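## Task

Set one yellow sponge from lot 820 and one from lot 823 on the desk, each fully supported with nothing overhanging the desk edge. A spot's lot is the number printed on the shelf edge directly beneath it, and several spots may carry the same number. Every other yellow sponge must stay on the shelf it started on. If no sponge of a lot exists in the storeroom, skip that lot. The desk must stay roughly where it was, and the robot must not fall over or finish tilted, or the task fails.

## Robot and tools

ROBOT. TidyBot++: a wheeled base (0.54 m long, 0.50 m wide, 0.38 m tall) with one seven-joint arm carrying a right hand with index, middle, ring fingers and a thumb. The shoulder sits 0.12 m ahead of the base centre, 0.68 m up. Segments: upper arm 0.42 m, forearm 0.31 m, hand 0.30 m to the reported hand point. The arm begins folded, hand pointing down. A downward-pointing hand reaches at most about 0.95 m above the floor, only near the base. Cameras: base_camera (fixed, 644x364) and wrist_camera (504x504, on a mast at the wrist; the open hand blocks much of its view). Arm joints 0, -1.2, 3.142, -2.03, 0, 0.075, 2.463 rad aim wrist_camera forward, roughly level; joint_6_rad then tilts it.

FRAMES. Base frame: origin on the floor below the base centre, x forward, y left, z up, metres. hand_pose and "target" use it. Odometry frame: the base frame as it was at scene start; base_odometry reports in it from wheel counts only (slip counts as motion), heading in rad, left positive. base_tilt is in degrees, forward and right positive.

TOOL move. Arguments: base, joints, target, speeds, min_time_s, cameras, blocking. Parts given together start together.
- base: an object with any of translate_m (forward +, -2 to 2), strafe_m (left +, -2 to 2), rotate_rad (counter-clockwise +, -6.3 to 6.3). All are offsets from the base's current position, measured along its axes at command start, not poses.
- joints: absolute angles by name. joint_1_rad (arm yaw; positive is clockwise from above, opposite to rotate_rad), joint_2_rad shoulder (-2.249 to 2.249, 0 = upper arm vertical, + leans forward), joint_3_rad, joint_4_rad elbow (-2.579 to 2.579, 0 straight), joint_5_rad, joint_6_rad wrist (-2.099 to 2.099), joint_7_rad hand roll. Joints 1, 3, 5, 7 turn without limit and take the shorter way; step under half a turn. Hand keys hand_index/middle/ring _mcp, _abd, _pip, _dip and hand_thumb_cmc, _axl, _mcp, _ipl are goals from -1 to 1, scaled between each hinge's two stops; toward -1 fingers curl toward the palm (straight is about +0.75 mcp, +0.58 pip, +0.70 dip, 0 abd; thumb_cmc toward -1 swings the thumb in front of the palm). hand_current_limit (-1 to 1, maps 0 to 550 mA; start +0.4) and hand_speed (-0.96 to 1; start -0.6) are settings for all sixteen motors. Keys left out keep their goals, so a grip holds; resending a hinge's read position slackens it.
- target: one list of seven numbers [x, y, z, qw, qx, qy, qz], an absolute hand pose in the base frame, metres plus quaternion. With target, joints may hold only hand keys. The hand point's own axes: +z along straight fingers, +y out of the palm, +x away from the thumb.
- speeds: caps per base axis: translate_m/strafe_m 0.05 to 0.5 m/s, rotate_rad 0.1 to 1.57 rad/s. For a combined translate+strafe, give one cap only.
- min_time_s: 0.1 to 8 s, slowest allowed arm motion time.
- cameras: list from base_camera, wrist_camera, all; [] for none.
- blocking: true (default) waits for rest; false returns within about 0.5 s while motion continues.
No action exceeds 15 s; a base move times out after 14 s. An empty move just reports state, images and the scene number.

OTHER TOOLS. wait(seconds 0 to 10, cameras) lets the scene run and returns state, early if moves settle. stop(cameras) brakes all your motions. zoom_image(camera, region [x0, y0, x1, y1] in pixels, at most 504 each side) enlarges part of that camera's latest image; useful to read shelf lot labels. finished_scene(scene) ends the current scene irreversibly; the goal must hold without the robot.

RESULTS. "move" is done or the worst status word. base_status, joint_status, hand_status: moving, done, off_target, not_followed, contact_stop, time_out, torque_fault, limit_stop_at_motor_heat. "joint command not followed"/"pose unreachable" mean a safety check held the arm (e.g. self-collision, shown with "cause:"). hand_target is where the hand would be at its joint targets; hand_pose sags below it under load. motor_effort gives percent of max torque with peak in brackets. hand_state lists one word per finger motor (moving, goal, blocked, overload); <motor>_current_ma lines give currents, positive pushing toward -1. on_its_own reports unrequested behaviour; MOTOR HOT and OVER-TEMPERATURE FAULT warn of heat. A refused call or an uncommanded stop cancels the rest of that reply's move, wait and finished_scene calls.

PRACTICE. After a target, the hand lands within about 4 cm; correct by adding (wanted - read) to the last target. To hold a loaded hand still, resend hand_target, not hand_pose. Targets low and close in front can end far off or drive the arm into the base. An out-of-reach target wanders up to 10 s then time_out.

AVOID. The arm never avoids obstacles and keeps pressing when blocked; a hard hit trips a torque fault (10 s arm freeze). Don't drive or turn while the arm is caught on something high: the robot can tip. Don't swing a stretched arm sideways. Finger motors at 495 mA or more for 5 s shut down; hand_current_limit +1 risks this. Don't drop objects from height, slam, or shove the desk. Loose objects may be nudged occasionally.

Each tool is called by a JSON object that holds its "method" and its "body", one argument or row to a line.

## Session

{"method": "move", "body": {

}}

Scene clock: 0.00 s.
base_odometry: x=+0.000 y=+0.000 heading=+0.000
base_tilt: forward=-0.2 right=+0.3
base_status: not commanded
joint_positions: joint_1_rad=+0.017 joint_2_rad=-0.333 joint_3_rad=+3.170 joint_4_rad=-2.528 joint_5_rad=-0.001 joint_6_rad=-0.921 joint_7_rad=+3.184 hand_index_mcp=+0.752 hand_index_abd=+0.000 hand_index_pip=+0.577 hand_index_dip=+0.696 hand_middle_mcp=+0.752 hand_middle_abd=+0.000 hand_middle_pip=+0.577 hand_middle_dip=+0.696 hand_ring_mcp=+0.752 hand_ring_abd=+0.000 hand_ring_pip=+0.577 hand_ring_dip=+0.696 hand_thumb_cmc=+0.714 hand_thumb_axl=+0.677 hand_thumb_mcp=+0.223 hand_thumb_ipl=+0.168 hand_current_limit=+0.400 hand_speed=-0.600
joint_status: not commanded
hand_state: goal,goal,goal,goal,goal,goal,goal,goal,goal,goal,goal,goal,goal,goal,goal,goal
index_mcp_current_ma: 0
index_abd_current_ma: 0
index_pip_current_ma: 0
index_dip_current_ma: 0
middle_mcp_current_ma: 0
middle_abd_current_ma: 0
middle_pip_current_ma: 0
middle_dip_current_ma: 0
ring_mcp_current_ma: 0
ring_abd_current_ma: 0
ring_pip_current_ma: 0
ring_dip_current_ma: 0
thumb_cmc_current_ma: 0
thumb_axl_current_ma: 0
thumb_mcp_current_ma: -1
thumb_ipl_current_ma: 0
hand_goal_index_mcp: 0.754
hand_goal_index_abd: 0.000
hand_goal_index_pip: 0.576
hand_goal_index_dip: 0.696
hand_goal_middle_mcp: 0.754
hand_goal_middle_abd: 0.000
hand_goal_middle_pip: 0.576
hand_goal_middle_dip: 0.696
hand_goal_ring_mcp: 0.754
hand_goal_ring_abd: 0.000
hand_goal_ring_pip: 0.576
hand_goal_ring_dip: 0.696
hand_goal_thumb_cmc: 0.714
hand_goal_thumb_axl: 0.678
hand_goal_thumb_mcp: 0.226
hand_goal_thumb_ipl: 0.168
motor_effort: joint_1_rad=+0 joint_2_rad=-1 joint_3_rad=+1 joint_4_rad=+10 joint_5_rad=+0 joint_6_rad=+1 joint_7_rad=+0
hand_pose: x=+0.3292 y=-0.0261 z=+0.5963 quat_wxyz=(-0.006, -0.708, -0.706, -0.012) (m; base frame)
hand_target: x=+0.3292 y=-0.0261 z=+0.5962 quat_wxyz=(-0.006, -0.708, -0.706, -0.012) (m; base frame)
hand_status: not commanded
pictures: base_camera, wrist_camera

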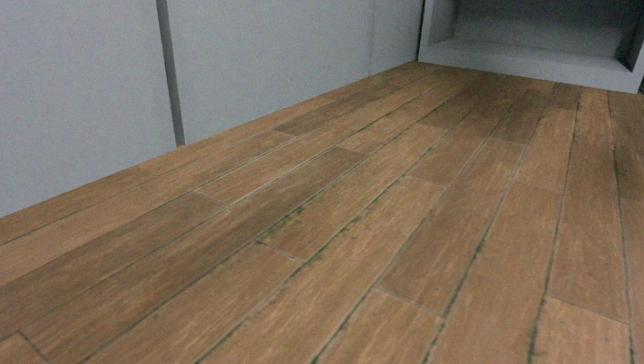

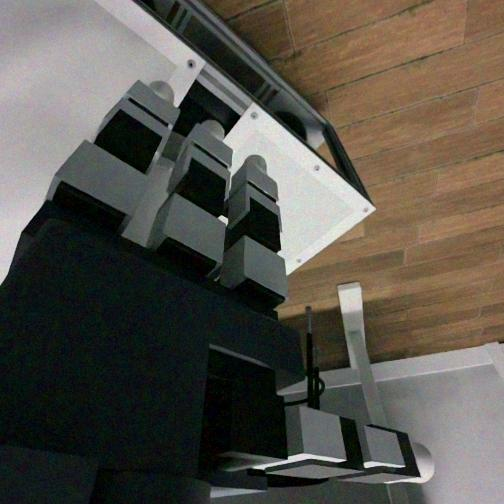

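{"method": "move", "body": {
  "joints": {"joint_1_rad":0,"joint_2_rad":-1.2,"joint_3_rad":3.142,"joint_4_rad":-2.03,"joint_5_rad":0,"joint_6_rad":0.075,"joint_7_rad":2.463},
  "cameras": ["all"]
}}

Scene clock: 9.33 s.
move: done
base_odometry: x=+0.000 y=+0.000 heading=+0.000
base_tilt: forward=-0.2 right=+0.3
base_status: not commanded
joint_positions: joint_1_rad=+0.017 joint_2_rad=-1.191 joint_3_rad=+3.160 joint_4_rad=-2.052 joint_5_rad=-0.001 joint_6_rad=-0.022 joint_7_rad=+2.505 hand_index_mcp=+0.759 hand_index_abd=+0.000 hand_index_pip=+0.577 hand_index_dip=+0.696 hand_middle_mcp=+0.759 hand_middle_abd=+0.000 hand_middle_pip=+0.577 hand_middle_dip=+0.696 hand_ring_mcp=+0.759 hand_ring_abd=+0.000 hand_ring_pip=+0.577 hand_ring_dip=+0.696 hand_thumb_cmc=+0.718 hand_thumb_axl=+0.677 hand_thumb_mcp=+0.227 hand_thumb_ipl=+0.168 hand_current_limit=+0.400 hand_speed=-0.600
joint_status: all done
hand_state: goal,goal,goal,goal,goal,goal,goal,goal,goal,goal,goal,goal,goal,goal,goal,goal
index_mcp_current_ma: 2
index_abd_current_ma: 0
index_pip_current_ma: 0
index_dip_current_ma: 0
middle_mcp_current_ma: 2
middle_abd_current_ma: 0
middle_pip_current_ma: 0
middle_dip_current_ma: 0
ring_mcp_current_ma: 2
ring_abd_current_ma: 0
ring_pip_current_ma: 0
ring_dip_current_ma: 0
thumb_cmc_current_ma: 1
thumb_axl_current_ma: 0
thumb_mcp_current_ma: 0
thumb_ipl_current_ma: 0
hand_goal_index_mcp: 0.754
hand_goal_index_abd: 0.000
hand_goal_index_pip: 0.576
hand_goal_index_dip: 0.696
hand_goal_middle_mcp: 0.754
hand_goal_middle_abd: 0.000
hand_goal_middle_pip: 0.576
hand_goal_middle_dip: 0.696
hand_goal_ring_mcp: 0.754
hand_goal_ring_abd: 0.000
hand_goal_ring_pip: 0.576
hand_goal_ring_dip: 0.696
hand_goal_thumb_cmc: 0.714
hand_goal_thumb_axl: 0.678
hand_goal_thumb_mcp: 0.226
hand_goal_thumb_ipl: 0.168
motor_effort: joint_1_rad=+1(2) joint_2_rad=+14(16) joint_3_rad=+1(2) joint_4_rad=+13(18) joint_5_rad=+0(1) joint_6_rad=+7(8) joint_7_rad=+1(2)
hand_pose: x=+0.1632 y=-0.0787 z=+1.2752 quat_wxyz=(-0.413, -0.387, -0.181, -0.804) (m; base frame)
hand_target: x=+0.1276 y=-0.0699 z=+1.3015 quat_wxyz=(-0.401, -0.333, -0.159, -0.839) (m; base frame)
hand_status: not commanded
pictures: base_camera, wrist_camera
camera_calibration:
wrist_camera: T_world_to_cam=[[-0.0536973, -0.998249, 0.0248199, -0.0653691], [-0.109349, -0.0188279, -0.993825, 1.24081], [0.992552, -0.0560797, -0.108146, 0.0991627], [0, 0, 0, 1]] pos_world=[0.0337467, -0.0363319, 1.24549]

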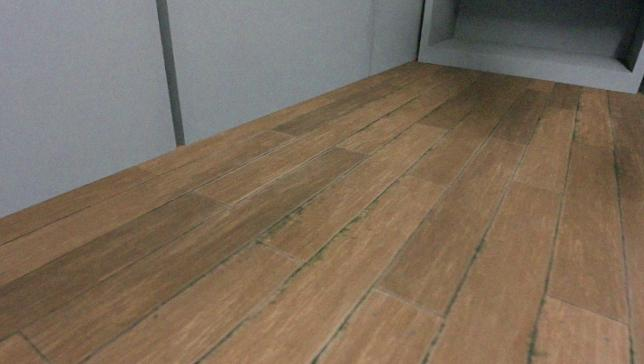

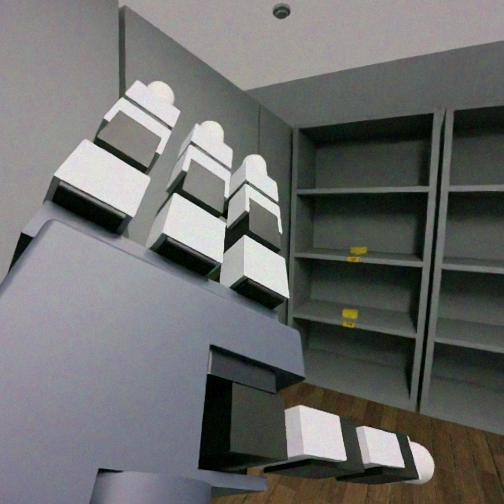

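{"method": "move", "body": {
  "base": {"rotate_rad":-0.7},
  "cameras": ["wrist_camera"]
}}

{"method": "move", "body": {
  "base": {"rotate_rad":-0.7},
  "cameras": ["wrist_camera"]
}}

{"method": "move", "body": {
  "base": {"rotate_rad":-0.7},
  "cameras": ["wrist_camera"]
}}

{"method": "move", "body": {
  "base": {"rotate_rad":-0.8},
  "cameras": ["wrist_camera"]
}}

{"method": "move", "body": {
  "base": {"rotate_rad":-0.8},
  "cameras": ["wrist_camera"]
}}

{"method": "move", "body": {
  "base": {"rotate_rad":-0.8},
  "cameras": ["wrist_camera"]
}}

{"method": "move", "body": {
  "base": {"rotate_rad":-0.8},
  "cameras": ["wrist_camera"]
}}

Scene clock: 19.80 s.
move: done
base_odometry: x=+0.000 y=+0.000 heading=-0.698
base_tilt: forward=-0.2 right=+0.3
base_status: done
joint_positions: joint_1_rad=+0.017 joint_2_rad=-1.191 joint_3_rad=+3.158 joint_4_rad=-2.052 joint_5_rad=-0.001 joint_6_rad=-0.021 joint_7_rad=+2.503 hand_index_mcp=+0.760 hand_index_abd=+0.000 hand_index_pip=+0.577 hand_index_dip=+0.696 hand_middle_mcp=+0.760 hand_middle_abd=+0.000 hand_middle_pip=+0.577 hand_middle_dip=+0.696 hand_ring_mcp=+0.760 hand_ring_abd=+0.000 hand_ring_pip=+0.577 hand_ring_dip=+0.696 hand_thumb_cmc=+0.718 hand_thumb_axl=+0.677 hand_thumb_mcp=+0.227 hand_thumb_ipl=+0.168 hand_current_limit=+0.400 hand_speed=-0.600
joint_status: not commanded
hand_state: goal,goal,goal,goal,goal,goal,goal,goal,goal,goal,goal,goal,goal,goal,goal,goal
index_mcp_current_ma: 2
index_abd_current_ma: 0
index_pip_current_ma: 0
index_dip_current_ma: 0
middle_mcp_current_ma: 2
middle_abd_current_ma: 0
middle_pip_current_ma: 0
middle_dip_current_ma: 0
ring_mcp_current_ma: 2
ring_abd_current_ma: 0
ring_pip_current_ma: 0
ring_dip_current_ma: 0
thumb_cmc_current_ma: 1
thumb_axl_current_ma: 0
thumb_mcp_current_ma: 0
thumb_ipl_current_ma: 0
hand_goal_index_mcp: 0.754
hand_goal_index_abd: 0.000
hand_goal_index_pip: 0.576
hand_goal_index_dip: 0.696
hand_goal_middle_mcp: 0.754
hand_goal_middle_abd: 0.000
hand_goal_middle_pip: 0.576
hand_goal_middle_dip: 0.696
hand_goal_ring_mcp: 0.754
hand_goal_ring_abd: 0.000
hand_goal_ring_pip: 0.576
hand_goal_ring_dip: 0.696
hand_goal_thumb_cmc: 0.714
hand_goal_thumb_axl: 0.678
hand_goal_thumb_mcp: 0.226
hand_goal_thumb_ipl: 0.168
motor_effort: joint_1_rad=+1(2) joint_2_rad=+14(15) joint_3_rad=+1(1) joint_4_rad=+13(14) joint_5_rad=+0(0) joint_6_rad=+7(7) joint_7_rad=+1(1)
hand_pose: x=+0.1630 y=-0.0776 z=+1.2755 quat_wxyz=(-0.413, -0.387, -0.181, -0.805) (m; base frame)
hand_target: x=+0.1276 y=-0.0699 z=+1.3015 quat_wxyz=(-0.401, -0.333, -0.159, -0.839) (m; base frame)
hand_status: not commanded
pictures: wrist_camera
camera_calibration:
wrist_camera: T_world_to_cam=[[-0.0518278, -0.998329, 0.0255467, -0.0655546], [-0.108056, -0.0198248, -0.993947, 1.24097], [0.992793, -0.0542746, -0.106848, 0.0978602], [0, 0, 0, 1]] pos_world=[0.0335422, -0.0355317, 1.24559]

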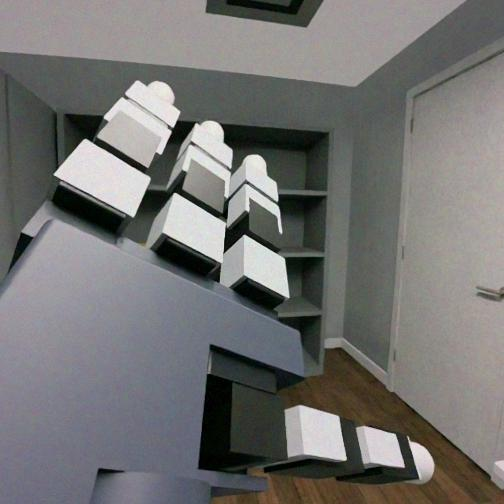

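Scene clock: 21.43 s.
move: done
base_odometry: x=+0.000 y=+0.000 heading=-1.397
base_tilt: forward=-0.2 right=+0.3
base_status: done
joint_positions: joint_1_rad=+0.017 joint_2_rad=-1.191 joint_3_rad=+3.158 joint_4_rad=-2.052 joint_5_rad=-0.001 joint_6_rad=-0.021 joint_7_rad=+2.503 hand_index_mcp=+0.760 hand_index_abd=+0.000 hand_index_pip=+0.577 hand_index_dip=+0.696 hand_middle_mcp=+0.760 hand_middle_abd=+0.000 hand_middle_pip=+0.577 hand_middle_dip=+0.696 hand_ring_mcp=+0.760 hand_ring_abd=+0.000 hand_ring_pip=+0.577 hand_ring_dip=+0.696 hand_thumb_cmc=+0.718 hand_thumb_axl=+0.677 hand_thumb_mcp=+0.227 hand_thumb_ipl=+0.168 hand_current_limit=+0.400 hand_speed=-0.600
joint_status: not commanded
hand_state: goal,goal,goal,goal,goal,goal,goal,goal,goal,goal,goal,goal,goal,goal,goal,goal
index_mcp_current_ma: 2
index_abd_current_ma: 0
index_pip_current_ma: 0
index_dip_current_ma: 0
middle_mcp_current_ma: 2
middle_abd_current_ma: 0
middle_pip_current_ma: 0
middle_dip_current_ma: 0
ring_mcp_current_ma: 2
ring_abd_current_ma: 0
ring_pip_current_ma: 0
ring_dip_current_ma: 0
thumb_cmc_current_ma: 1
thumb_axl_current_ma: 0
thumb_mcp_current_ma: 0
thumb_ipl_current_ma: 0
hand_goal_index_mcp: 0.754
hand_goal_index_abd: 0.000
hand_goal_index_pip: 0.576
hand_goal_index_dip: 0.696
hand_goal_middle_mcp: 0.754
hand_goal_middle_abd: 0.000
hand_goal_middle_pip: 0.576
hand_goal_middle_dip: 0.696
hand_goal_ring_mcp: 0.754
hand_goal_ring_abd: 0.000
hand_goal_ring_pip: 0.576
hand_goal_ring_dip: 0.696
hand_goal_thumb_cmc: 0.714
hand_goal_thumb_axl: 0.678
hand_goal_thumb_mcp: 0.226
hand_goal_thumb_ipl: 0.168
motor_effort: joint_1_rad=+0(2) joint_2_rad=+14(15) joint_3_rad=+1(1) joint_4_rad=+14(14) joint_5_rad=+0(0) joint_6_rad=+7(7) joint_7_rad=+1(1)
hand_pose: x=+0.1630 y=-0.0775 z=+1.2755 quat_wxyz=(-0.413, -0.387, -0.181, -0.805) (m; base frame)
hand_target: x=+0.1276 y=-0.0699 z=+1.3015 quat_wxyz=(-0.401, -0.333, -0.159, -0.839) (m; base frame)
hand_status: not commanded
pictures: wrist_camera
camera_calibration:
wrist_camera: T_world_to_cam=[[-0.0515969, -0.998334, 0.0258225, -0.0658058], [-0.10807, -0.0201235, -0.99394, 1.24095], [0.992803, -0.0540748, -0.106852, 0.0978773], [0, 0, 0, 1]] pos_world=[0.033542, -0.0354313, 1.24559]

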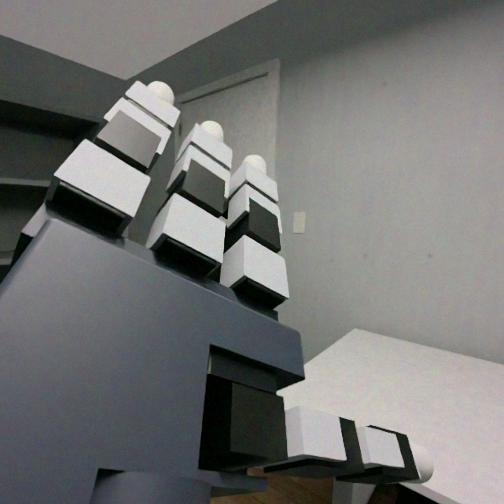

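Scene clock: 23.07 s.
move: done
base_odometry: x=+0.000 y=+0.000 heading=-2.095
base_tilt: forward=-0.2 right=+0.3
base_status: done
joint_positions: joint_1_rad=+0.017 joint_2_rad=-1.191 joint_3_rad=+3.158 joint_4_rad=-2.052 joint_5_rad=-0.001 joint_6_rad=-0.021 joint_7_rad=+2.503 hand_index_mcp=+0.760 hand_index_abd=+0.000 hand_index_pip=+0.577 hand_index_dip=+0.696 hand_middle_mcp=+0.760 hand_middle_abd=+0.000 hand_middle_pip=+0.577 hand_middle_dip=+0.696 hand_ring_mcp=+0.760 hand_ring_abd=+0.000 hand_ring_pip=+0.577 hand_ring_dip=+0.696 hand_thumb_cmc=+0.718 hand_thumb_axl=+0.677 hand_thumb_mcp=+0.227 hand_thumb_ipl=+0.168 hand_current_limit=+0.400 hand_speed=-0.600
joint_status: not commanded
hand_state: goal,goal,goal,goal,goal,goal,goal,goal,goal,goal,goal,goal,goal,goal,goal,goal
index_mcp_current_ma: 2
index_abd_current_ma: 0
index_pip_current_ma: 0
index_dip_current_ma: 0
middle_mcp_current_ma: 2
middle_abd_current_ma: 0
middle_pip_current_ma: 0
middle_dip_current_ma: 0
ring_mcp_current_ma: 2
ring_abd_current_ma: 0
ring_pip_current_ma: 0
ring_dip_current_ma: 0
thumb_cmc_current_ma: 1
thumb_axl_current_ma: 0
thumb_mcp_current_ma: 0
thumb_ipl_current_ma: 0
hand_goal_index_mcp: 0.754
hand_goal_index_abd: 0.000
hand_goal_index_pip: 0.576
hand_goal_index_dip: 0.696
hand_goal_middle_mcp: 0.754
hand_goal_middle_abd: 0.000
hand_goal_middle_pip: 0.576
hand_goal_middle_dip: 0.696
hand_goal_ring_mcp: 0.754
hand_goal_ring_abd: 0.000
hand_goal_ring_pip: 0.576
hand_goal_ring_dip: 0.696
hand_goal_thumb_cmc: 0.714
hand_goal_thumb_axl: 0.678
hand_goal_thumb_mcp: 0.226
hand_goal_thumb_ipl: 0.168
motor_effort: joint_1_rad=+1(2) joint_2_rad=+15(15) joint_3_rad=+1(1) joint_4_rad=+13(14) joint_5_rad=+0(0) joint_6_rad=+7(7) joint_7_rad=+1(1)
hand_pose: x=+0.1631 y=-0.0774 z=+1.2755 quat_wxyz=(-0.412, -0.386, -0.181, -0.805) (m; base frame)
hand_target: x=+0.1276 y=-0.0699 z=+1.3015 quat_wxyz=(-0.401, -0.333, -0.159, -0.839) (m; base frame)
hand_status: not commanded
pictures: wrist_camera
camera_calibration:
wrist_camera: T_world_to_cam=[[-0.0513878, -0.998343, 0.0259001, -0.0658099], [-0.108072, -0.0202229, -0.993937, 1.24095], [0.992814, -0.0538754, -0.106854, 0.0978921], [0, 0, 0, 1]] pos_world=[0.0335418, -0.0353313, 1.24559]

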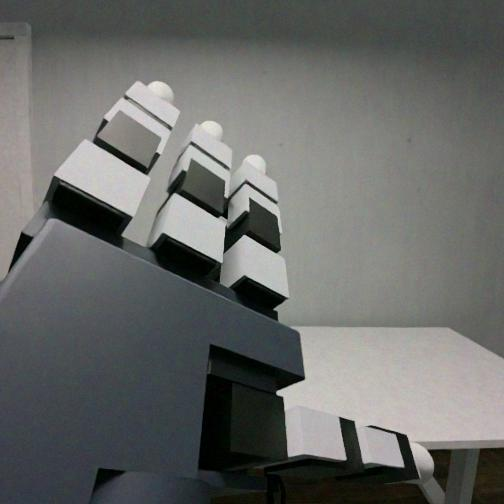

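Scene clock: 24.80 s.
move: done
base_odometry: x=+0.000 y=+0.000 heading=-2.894
base_tilt: forward=-0.2 right=+0.3
base_status: done
joint_positions: joint_1_rad=+0.017 joint_2_rad=-1.191 joint_3_rad=+3.157 joint_4_rad=-2.052 joint_5_rad=-0.001 joint_6_rad=-0.021 joint_7_rad=+2.503 hand_index_mcp=+0.760 hand_index_abd=+0.000 hand_index_pip=+0.577 hand_index_dip=+0.696 hand_middle_mcp=+0.760 hand_middle_abd=+0.000 hand_middle_pip=+0.577 hand_middle_dip=+0.696 hand_ring_mcp=+0.760 hand_ring_abd=+0.000 hand_ring_pip=+0.577 hand_ring_dip=+0.696 hand_thumb_cmc=+0.718 hand_thumb_axl=+0.677 hand_thumb_mcp=+0.227 hand_thumb_ipl=+0.168 hand_current_limit=+0.400 hand_speed=-0.600
joint_status: not commanded
hand_state: goal,goal,goal,goal,goal,goal,goal,goal,goal,goal,goal,goal,goal,goal,goal,goal
index_mcp_current_ma: 2
index_abd_current_ma: 0
index_pip_current_ma: 0
index_dip_current_ma: 0
middle_mcp_current_ma: 2
middle_abd_current_ma: 0
middle_pip_current_ma: 0
middle_dip_current_ma: 0
ring_mcp_current_ma: 2
ring_abd_current_ma: 0
ring_pip_current_ma: 0
ring_dip_current_ma: 0
thumb_cmc_current_ma: 1
thumb_axl_current_ma: 0
thumb_mcp_current_ma: 0
thumb_ipl_current_ma: 0
hand_goal_index_mcp: 0.754
hand_goal_index_abd: 0.000
hand_goal_index_pip: 0.576
hand_goal_index_dip: 0.696
hand_goal_middle_mcp: 0.754
hand_goal_middle_abd: 0.000
hand_goal_middle_pip: 0.576
hand_goal_middle_dip: 0.696
hand_goal_ring_mcp: 0.754
hand_goal_ring_abd: 0.000
hand_goal_ring_pip: 0.576
hand_goal_ring_dip: 0.696
hand_goal_thumb_cmc: 0.714
hand_goal_thumb_axl: 0.678
hand_goal_thumb_mcp: 0.226
hand_goal_thumb_ipl: 0.168
motor_effort: joint_1_rad=+1(2) joint_2_rad=+15(15) joint_3_rad=+1(1) joint_4_rad=+13(14) joint_5_rad=+0(0) joint_6_rad=+7(7) joint_7_rad=+0(1)
hand_pose: x=+0.1631 y=-0.0773 z=+1.2755 quat_wxyz=(-0.412, -0.386, -0.182, -0.805) (m; base frame)
hand_target: x=+0.1276 y=-0.0699 z=+1.3015 quat_wxyz=(-0.401, -0.333, -0.159, -0.839) (m; base frame)
hand_status: not commanded
pictures: wrist_camera
camera_calibration:
wrist_camera: T_world_to_cam=[[-0.0512701, -0.998344, 0.0260827, -0.0659413], [-0.107983, -0.0204222, -0.993943, 1.24095], [0.99283, -0.0537761, -0.106758, 0.0977805], [0, 0, 0, 1]] pos_world=[0.0335415, -0.035231, 1.24559]

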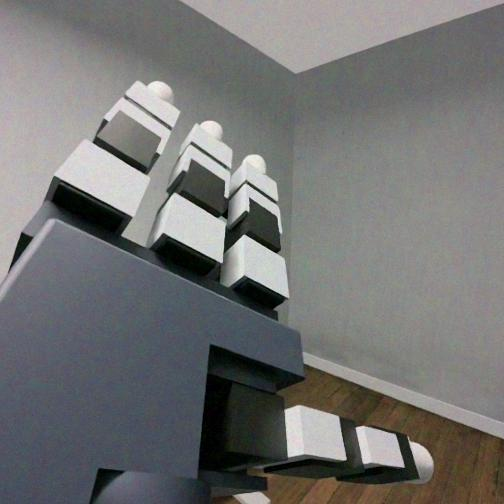

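Scene clock: 26.53 s.
move: done
base_odometry: x=+0.000 y=+0.000 heading=+2.591
base_tilt: forward=-0.2 right=+0.3
base_status: done
joint_positions: joint_1_rad=+0.016 joint_2_rad=-1.191 joint_3_rad=+3.157 joint_4_rad=-2.052 joint_5_rad=-0.001 joint_6_rad=-0.021 joint_7_rad=+2.503 hand_index_mcp=+0.760 hand_index_abd=+0.000 hand_index_pip=+0.577 hand_index_dip=+0.696 hand_middle_mcp=+0.760 hand_middle_abd=+0.000 hand_middle_pip=+0.577 hand_middle_dip=+0.696 hand_ring_mcp=+0.760 hand_ring_abd=+0.000 hand_ring_pip=+0.577 hand_ring_dip=+0.696 hand_thumb_cmc=+0.718 hand_thumb_axl=+0.677 hand_thumb_mcp=+0.227 hand_thumb_ipl=+0.168 hand_current_limit=+0.400 hand_speed=-0.600
joint_status: not commanded
hand_state: goal,goal,goal,goal,goal,goal,goal,goal,goal,goal,goal,goal,goal,goal,goal,goal
index_mcp_current_ma: 2
index_abd_current_ma: 0
index_pip_current_ma: 0
index_dip_current_ma: 0
middle_mcp_current_ma: 2
middle_abd_current_ma: 0
middle_pip_current_ma: 0
middle_dip_current_ma: 0
ring_mcp_current_ma: 2
ring_abd_current_ma: 0
ring_pip_current_ma: 0
ring_dip_current_ma: 0
thumb_cmc_current_ma: 1
thumb_axl_current_ma: 0
thumb_mcp_current_ma: 0
thumb_ipl_current_ma: 0
hand_goal_index_mcp: 0.754
hand_goal_index_abd: 0.000
hand_goal_index_pip: 0.576
hand_goal_index_dip: 0.696
hand_goal_middle_mcp: 0.754
hand_goal_middle_abd: 0.000
hand_goal_middle_pip: 0.576
hand_goal_middle_dip: 0.696
hand_goal_ring_mcp: 0.754
hand_goal_ring_abd: 0.000
hand_goal_ring_pip: 0.576
hand_goal_ring_dip: 0.696
hand_goal_thumb_cmc: 0.714
hand_goal_thumb_axl: 0.678
hand_goal_thumb_mcp: 0.226
hand_goal_thumb_ipl: 0.168
motor_effort: joint_1_rad=+1(2) joint_2_rad=+14(15) joint_3_rad=+1(1) joint_4_rad=+13(14) joint_5_rad=+0(0) joint_6_rad=+7(7) joint_7_rad=+0(1)
hand_pose: x=+0.1631 y=-0.0772 z=+1.2755 quat_wxyz=(-0.412, -0.386, -0.182, -0.805) (m; base frame)
hand_target: x=+0.1276 y=-0.0699 z=+1.3015 quat_wxyz=(-0.401, -0.333, -0.159, -0.839) (m; base frame)
hand_status: not commanded
pictures: wrist_camera
camera_calibration:
wrist_camera: T_world_to_cam=[[-0.0510551, -0.998353, 0.0261597, -0.0659449], [-0.107974, -0.0205224, -0.993942, 1.24094], [0.992842, -0.0535704, -0.106749, 0.0977821], [0, 0, 0, 1]] pos_world=[0.0335413, -0.035131, 1.24559]

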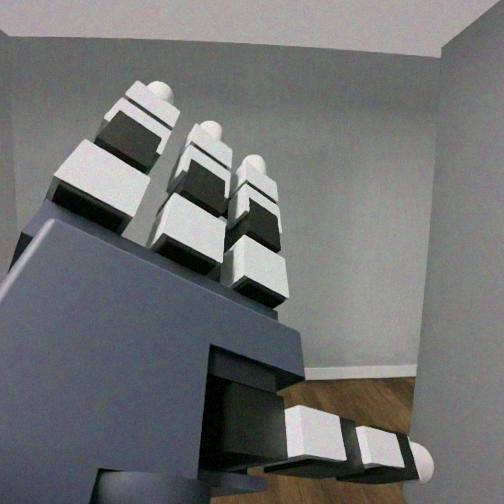

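Scene clock: 28.27 s.
move: done
base_odometry: x=+0.000 y=+0.000 heading=+1.792
base_tilt: forward=-0.2 right=+0.3
base_status: done
joint_positions: joint_1_rad=+0.016 joint_2_rad=-1.191 joint_3_rad=+3.157 joint_4_rad=-2.052 joint_5_rad=-0.001 joint_6_rad=-0.021 joint_7_rad=+2.503 hand_index_mcp=+0.760 hand_index_abd=+0.000 hand_index_pip=+0.577 hand_index_dip=+0.696 hand_middle_mcp=+0.760 hand_middle_abd=+0.000 hand_middle_pip=+0.577 hand_middle_dip=+0.696 hand_ring_mcp=+0.760 hand_ring_abd=+0.000 hand_ring_pip=+0.577 hand_ring_dip=+0.696 hand_thumb_cmc=+0.718 hand_thumb_axl=+0.677 hand_thumb_mcp=+0.227 hand_thumb_ipl=+0.168 hand_current_limit=+0.400 hand_speed=-0.600
joint_status: not commanded
hand_state: goal,goal,goal,goal,goal,goal,goal,goal,goal,goal,goal,goal,goal,goal,goal,goal
index_mcp_current_ma: 2
index_abd_current_ma: 0
index_pip_current_ma: 0
index_dip_current_ma: 0
middle_mcp_current_ma: 2
middle_abd_current_ma: 0
middle_pip_current_ma: 0
middle_dip_current_ma: 0
ring_mcp_current_ma: 2
ring_abd_current_ma: 0
ring_pip_current_ma: 0
ring_dip_current_ma: 0
thumb_cmc_current_ma: 1
thumb_axl_current_ma: 0
thumb_mcp_current_ma: 0
thumb_ipl_current_ma: 0
hand_goal_index_mcp: 0.754
hand_goal_index_abd: 0.000
hand_goal_index_pip: 0.576
hand_goal_index_dip: 0.696
hand_goal_middle_mcp: 0.754
hand_goal_middle_abd: 0.000
hand_goal_middle_pip: 0.576
hand_goal_middle_dip: 0.696
hand_goal_ring_mcp: 0.754
hand_goal_ring_abd: 0.000
hand_goal_ring_pip: 0.576
hand_goal_ring_dip: 0.696
hand_goal_thumb_cmc: 0.714
hand_goal_thumb_axl: 0.678
hand_goal_thumb_mcp: 0.226
hand_goal_thumb_ipl: 0.168
motor_effort: joint_1_rad=+0(2) joint_2_rad=+14(15) joint_3_rad=+1(1) joint_4_rad=+12(14) joint_5_rad=+0(0) joint_6_rad=+7(7) joint_7_rad=+1(1)
hand_pose: x=+0.1631 y=-0.0771 z=+1.2755 quat_wxyz=(-0.412, -0.386, -0.182, -0.805) (m; base frame)
hand_target: x=+0.1276 y=-0.0699 z=+1.3015 quat_wxyz=(-0.401, -0.333, -0.159, -0.839) (m; base frame)
hand_status: not commanded
pictures: wrist_camera
camera_calibration:
wrist_camera: T_world_to_cam=[[-0.0509342, -0.998354, 0.0263473, -0.0661823], [-0.107984, -0.0207215, -0.993937, 1.24093], [0.992847, -0.0534704, -0.106751, 0.0977884], [0, 0, 0, 1]] pos_world=[0.0335412, -0.0351307, 1.24559]

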